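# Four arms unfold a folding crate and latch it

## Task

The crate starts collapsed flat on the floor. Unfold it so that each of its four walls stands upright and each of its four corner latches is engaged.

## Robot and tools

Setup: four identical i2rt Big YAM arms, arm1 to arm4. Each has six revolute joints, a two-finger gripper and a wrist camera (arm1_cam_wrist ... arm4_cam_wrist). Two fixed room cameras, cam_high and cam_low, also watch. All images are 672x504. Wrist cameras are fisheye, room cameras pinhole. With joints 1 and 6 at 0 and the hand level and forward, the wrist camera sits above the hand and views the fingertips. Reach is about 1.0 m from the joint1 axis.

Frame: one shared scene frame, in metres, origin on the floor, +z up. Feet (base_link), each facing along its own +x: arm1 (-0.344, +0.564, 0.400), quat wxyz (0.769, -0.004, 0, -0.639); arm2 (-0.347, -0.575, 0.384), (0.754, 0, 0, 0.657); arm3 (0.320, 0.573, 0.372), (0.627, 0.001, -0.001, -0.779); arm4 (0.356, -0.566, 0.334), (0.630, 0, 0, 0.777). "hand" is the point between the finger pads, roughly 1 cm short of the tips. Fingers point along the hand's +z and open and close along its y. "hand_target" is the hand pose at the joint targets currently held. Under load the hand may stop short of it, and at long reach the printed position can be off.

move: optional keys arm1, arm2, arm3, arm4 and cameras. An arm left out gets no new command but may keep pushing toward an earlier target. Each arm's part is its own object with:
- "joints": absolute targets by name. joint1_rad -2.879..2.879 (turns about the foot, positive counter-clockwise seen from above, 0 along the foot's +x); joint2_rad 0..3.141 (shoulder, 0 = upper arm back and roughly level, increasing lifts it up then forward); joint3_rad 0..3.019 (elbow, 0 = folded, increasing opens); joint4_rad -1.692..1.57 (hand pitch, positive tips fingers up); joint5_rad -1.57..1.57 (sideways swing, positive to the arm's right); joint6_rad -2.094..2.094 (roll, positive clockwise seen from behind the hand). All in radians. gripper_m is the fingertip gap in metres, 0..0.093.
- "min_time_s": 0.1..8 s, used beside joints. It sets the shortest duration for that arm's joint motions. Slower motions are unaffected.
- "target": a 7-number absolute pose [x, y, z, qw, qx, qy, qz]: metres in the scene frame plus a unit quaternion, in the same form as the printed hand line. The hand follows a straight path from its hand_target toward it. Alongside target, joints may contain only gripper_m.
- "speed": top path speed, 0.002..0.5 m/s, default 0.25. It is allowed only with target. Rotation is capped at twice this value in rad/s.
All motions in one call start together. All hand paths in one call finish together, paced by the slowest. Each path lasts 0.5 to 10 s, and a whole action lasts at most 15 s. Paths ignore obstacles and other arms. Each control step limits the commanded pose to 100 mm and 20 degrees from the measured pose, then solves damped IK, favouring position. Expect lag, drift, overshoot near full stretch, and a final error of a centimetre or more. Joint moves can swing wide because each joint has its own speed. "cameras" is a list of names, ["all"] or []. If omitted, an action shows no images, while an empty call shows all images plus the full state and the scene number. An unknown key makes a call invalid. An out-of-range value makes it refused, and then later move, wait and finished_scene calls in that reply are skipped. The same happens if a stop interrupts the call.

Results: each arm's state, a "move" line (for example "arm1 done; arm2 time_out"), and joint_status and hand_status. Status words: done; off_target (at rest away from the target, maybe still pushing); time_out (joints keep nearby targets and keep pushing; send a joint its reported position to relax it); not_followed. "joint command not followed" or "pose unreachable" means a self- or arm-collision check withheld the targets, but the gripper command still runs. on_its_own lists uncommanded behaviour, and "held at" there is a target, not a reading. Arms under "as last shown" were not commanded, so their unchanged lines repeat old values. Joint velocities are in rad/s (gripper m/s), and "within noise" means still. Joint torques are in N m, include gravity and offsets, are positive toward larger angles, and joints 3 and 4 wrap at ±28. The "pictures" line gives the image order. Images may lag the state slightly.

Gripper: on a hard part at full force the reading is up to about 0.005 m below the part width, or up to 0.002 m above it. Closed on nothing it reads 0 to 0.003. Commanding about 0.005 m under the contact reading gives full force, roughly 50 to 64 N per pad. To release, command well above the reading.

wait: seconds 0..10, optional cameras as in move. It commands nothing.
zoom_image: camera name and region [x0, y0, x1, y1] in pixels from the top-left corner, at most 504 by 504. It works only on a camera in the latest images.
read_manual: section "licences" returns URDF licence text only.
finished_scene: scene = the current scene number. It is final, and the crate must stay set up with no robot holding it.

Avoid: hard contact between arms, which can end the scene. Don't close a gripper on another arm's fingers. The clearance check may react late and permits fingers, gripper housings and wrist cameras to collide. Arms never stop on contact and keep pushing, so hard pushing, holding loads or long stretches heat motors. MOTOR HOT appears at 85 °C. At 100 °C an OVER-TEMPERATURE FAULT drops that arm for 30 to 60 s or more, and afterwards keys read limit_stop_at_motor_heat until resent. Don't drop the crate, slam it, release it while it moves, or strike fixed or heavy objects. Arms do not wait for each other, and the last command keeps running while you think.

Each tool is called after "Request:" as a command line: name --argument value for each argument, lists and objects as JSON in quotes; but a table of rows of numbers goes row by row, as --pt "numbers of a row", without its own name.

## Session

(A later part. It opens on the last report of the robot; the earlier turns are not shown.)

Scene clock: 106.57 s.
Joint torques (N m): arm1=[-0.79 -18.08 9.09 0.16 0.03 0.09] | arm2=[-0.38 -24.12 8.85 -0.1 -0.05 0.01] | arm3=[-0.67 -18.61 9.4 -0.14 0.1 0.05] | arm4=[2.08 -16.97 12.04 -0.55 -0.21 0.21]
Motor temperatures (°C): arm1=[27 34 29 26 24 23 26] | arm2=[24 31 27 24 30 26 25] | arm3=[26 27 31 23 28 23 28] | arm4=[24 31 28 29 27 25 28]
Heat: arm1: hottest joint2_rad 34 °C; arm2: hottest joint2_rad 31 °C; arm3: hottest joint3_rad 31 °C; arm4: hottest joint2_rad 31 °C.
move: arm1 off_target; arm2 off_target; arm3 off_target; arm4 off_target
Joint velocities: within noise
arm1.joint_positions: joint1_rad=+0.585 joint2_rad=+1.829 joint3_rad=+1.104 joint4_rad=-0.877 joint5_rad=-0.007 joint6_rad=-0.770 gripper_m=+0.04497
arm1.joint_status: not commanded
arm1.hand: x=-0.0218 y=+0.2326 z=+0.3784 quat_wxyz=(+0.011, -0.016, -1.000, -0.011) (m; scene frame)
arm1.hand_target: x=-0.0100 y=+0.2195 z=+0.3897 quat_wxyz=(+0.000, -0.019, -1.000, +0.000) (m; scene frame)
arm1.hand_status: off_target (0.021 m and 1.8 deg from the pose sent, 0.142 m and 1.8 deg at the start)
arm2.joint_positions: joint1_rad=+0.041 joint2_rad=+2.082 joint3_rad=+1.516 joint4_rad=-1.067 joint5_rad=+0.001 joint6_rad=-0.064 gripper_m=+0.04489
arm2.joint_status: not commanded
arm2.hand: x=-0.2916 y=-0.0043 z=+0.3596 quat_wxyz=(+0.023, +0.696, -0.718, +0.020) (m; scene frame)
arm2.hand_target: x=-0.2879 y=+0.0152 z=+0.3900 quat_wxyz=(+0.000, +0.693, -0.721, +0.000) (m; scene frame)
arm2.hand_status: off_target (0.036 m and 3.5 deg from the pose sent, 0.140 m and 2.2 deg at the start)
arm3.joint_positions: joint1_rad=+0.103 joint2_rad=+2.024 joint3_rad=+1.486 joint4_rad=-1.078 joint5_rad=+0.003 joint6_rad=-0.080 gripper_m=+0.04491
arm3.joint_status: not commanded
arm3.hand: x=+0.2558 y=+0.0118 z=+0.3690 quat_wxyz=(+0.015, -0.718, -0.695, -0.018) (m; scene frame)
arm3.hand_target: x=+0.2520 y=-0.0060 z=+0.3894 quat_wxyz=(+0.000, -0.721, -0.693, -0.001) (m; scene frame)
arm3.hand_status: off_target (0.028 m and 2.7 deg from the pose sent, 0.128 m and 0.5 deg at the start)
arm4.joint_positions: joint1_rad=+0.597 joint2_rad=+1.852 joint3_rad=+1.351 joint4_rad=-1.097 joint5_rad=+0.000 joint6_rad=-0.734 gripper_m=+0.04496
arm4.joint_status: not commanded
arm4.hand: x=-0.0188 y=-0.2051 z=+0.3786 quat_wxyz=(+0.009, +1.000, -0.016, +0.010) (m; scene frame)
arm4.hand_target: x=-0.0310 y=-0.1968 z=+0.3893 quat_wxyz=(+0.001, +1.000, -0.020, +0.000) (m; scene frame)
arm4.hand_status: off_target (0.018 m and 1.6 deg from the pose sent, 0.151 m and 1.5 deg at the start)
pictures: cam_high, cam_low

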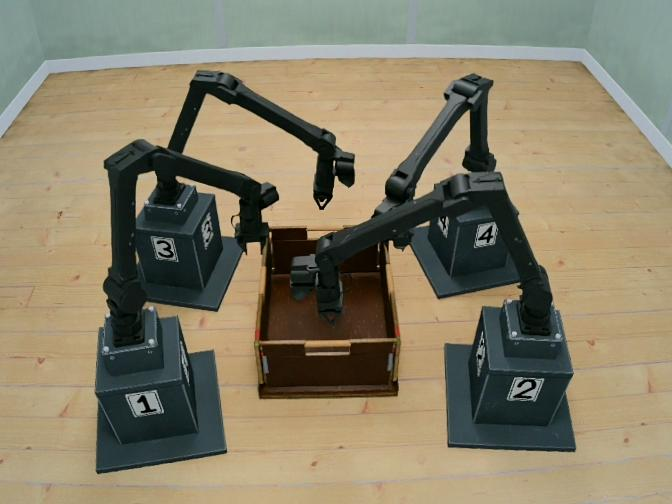

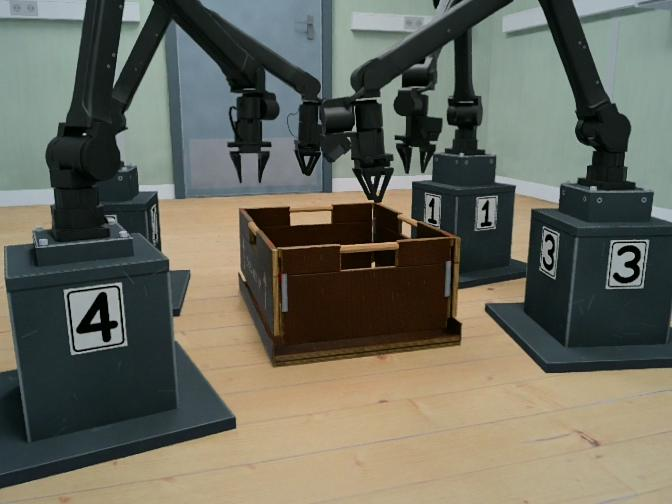

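Request:
zoom_image --camera "cam_low" --region '[255, 225, 315, 270]'

Request:
zoom_image --camera "cam_low" --region '[425, 215, 485, 260]'

Request:
zoom_image --camera "cam_high" --region '[380, 320, 420, 350]'

Request:
zoom_image --camera "cam_high" --region '[240, 320, 280, 350]'

Scaled by 8.400 from the camera's 672x504 image, which has a finer 960x720 frame.

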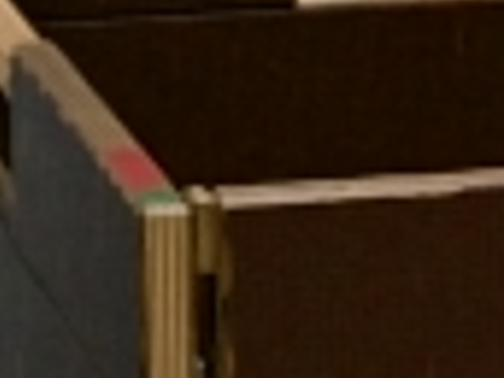

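Scaled by 8.400 from the camera's 672x504 image, which has a finer 960x720 frame.

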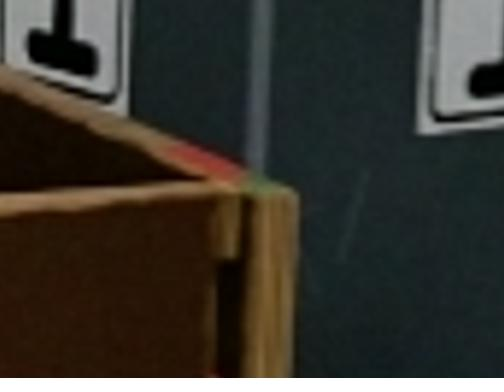

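Scaled by 12.600 from the camera's 672x504 image, which has a finer 960x720 frame.

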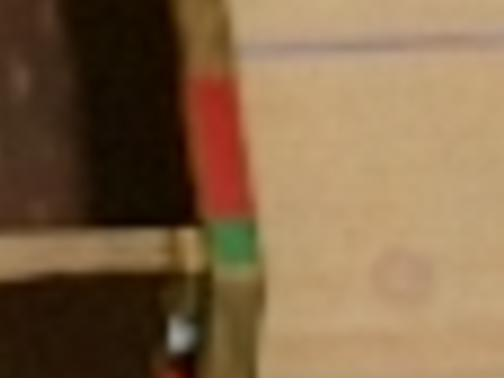

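Scaled by 12.600 from the camera's 672x504 image, which has a finer 960x720 frame.

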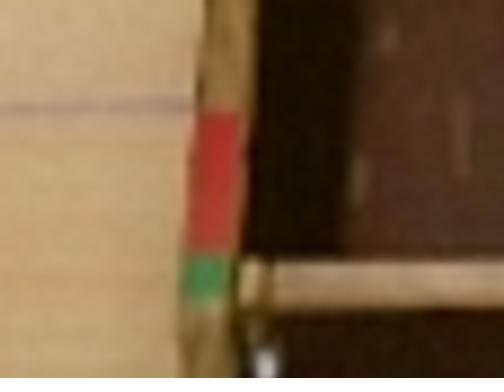

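All four corners sit on the green marks and the crate stands on its own with the hands lifted clear.

Request:
finished_scene --scene 2

The scene is finished: the task was done.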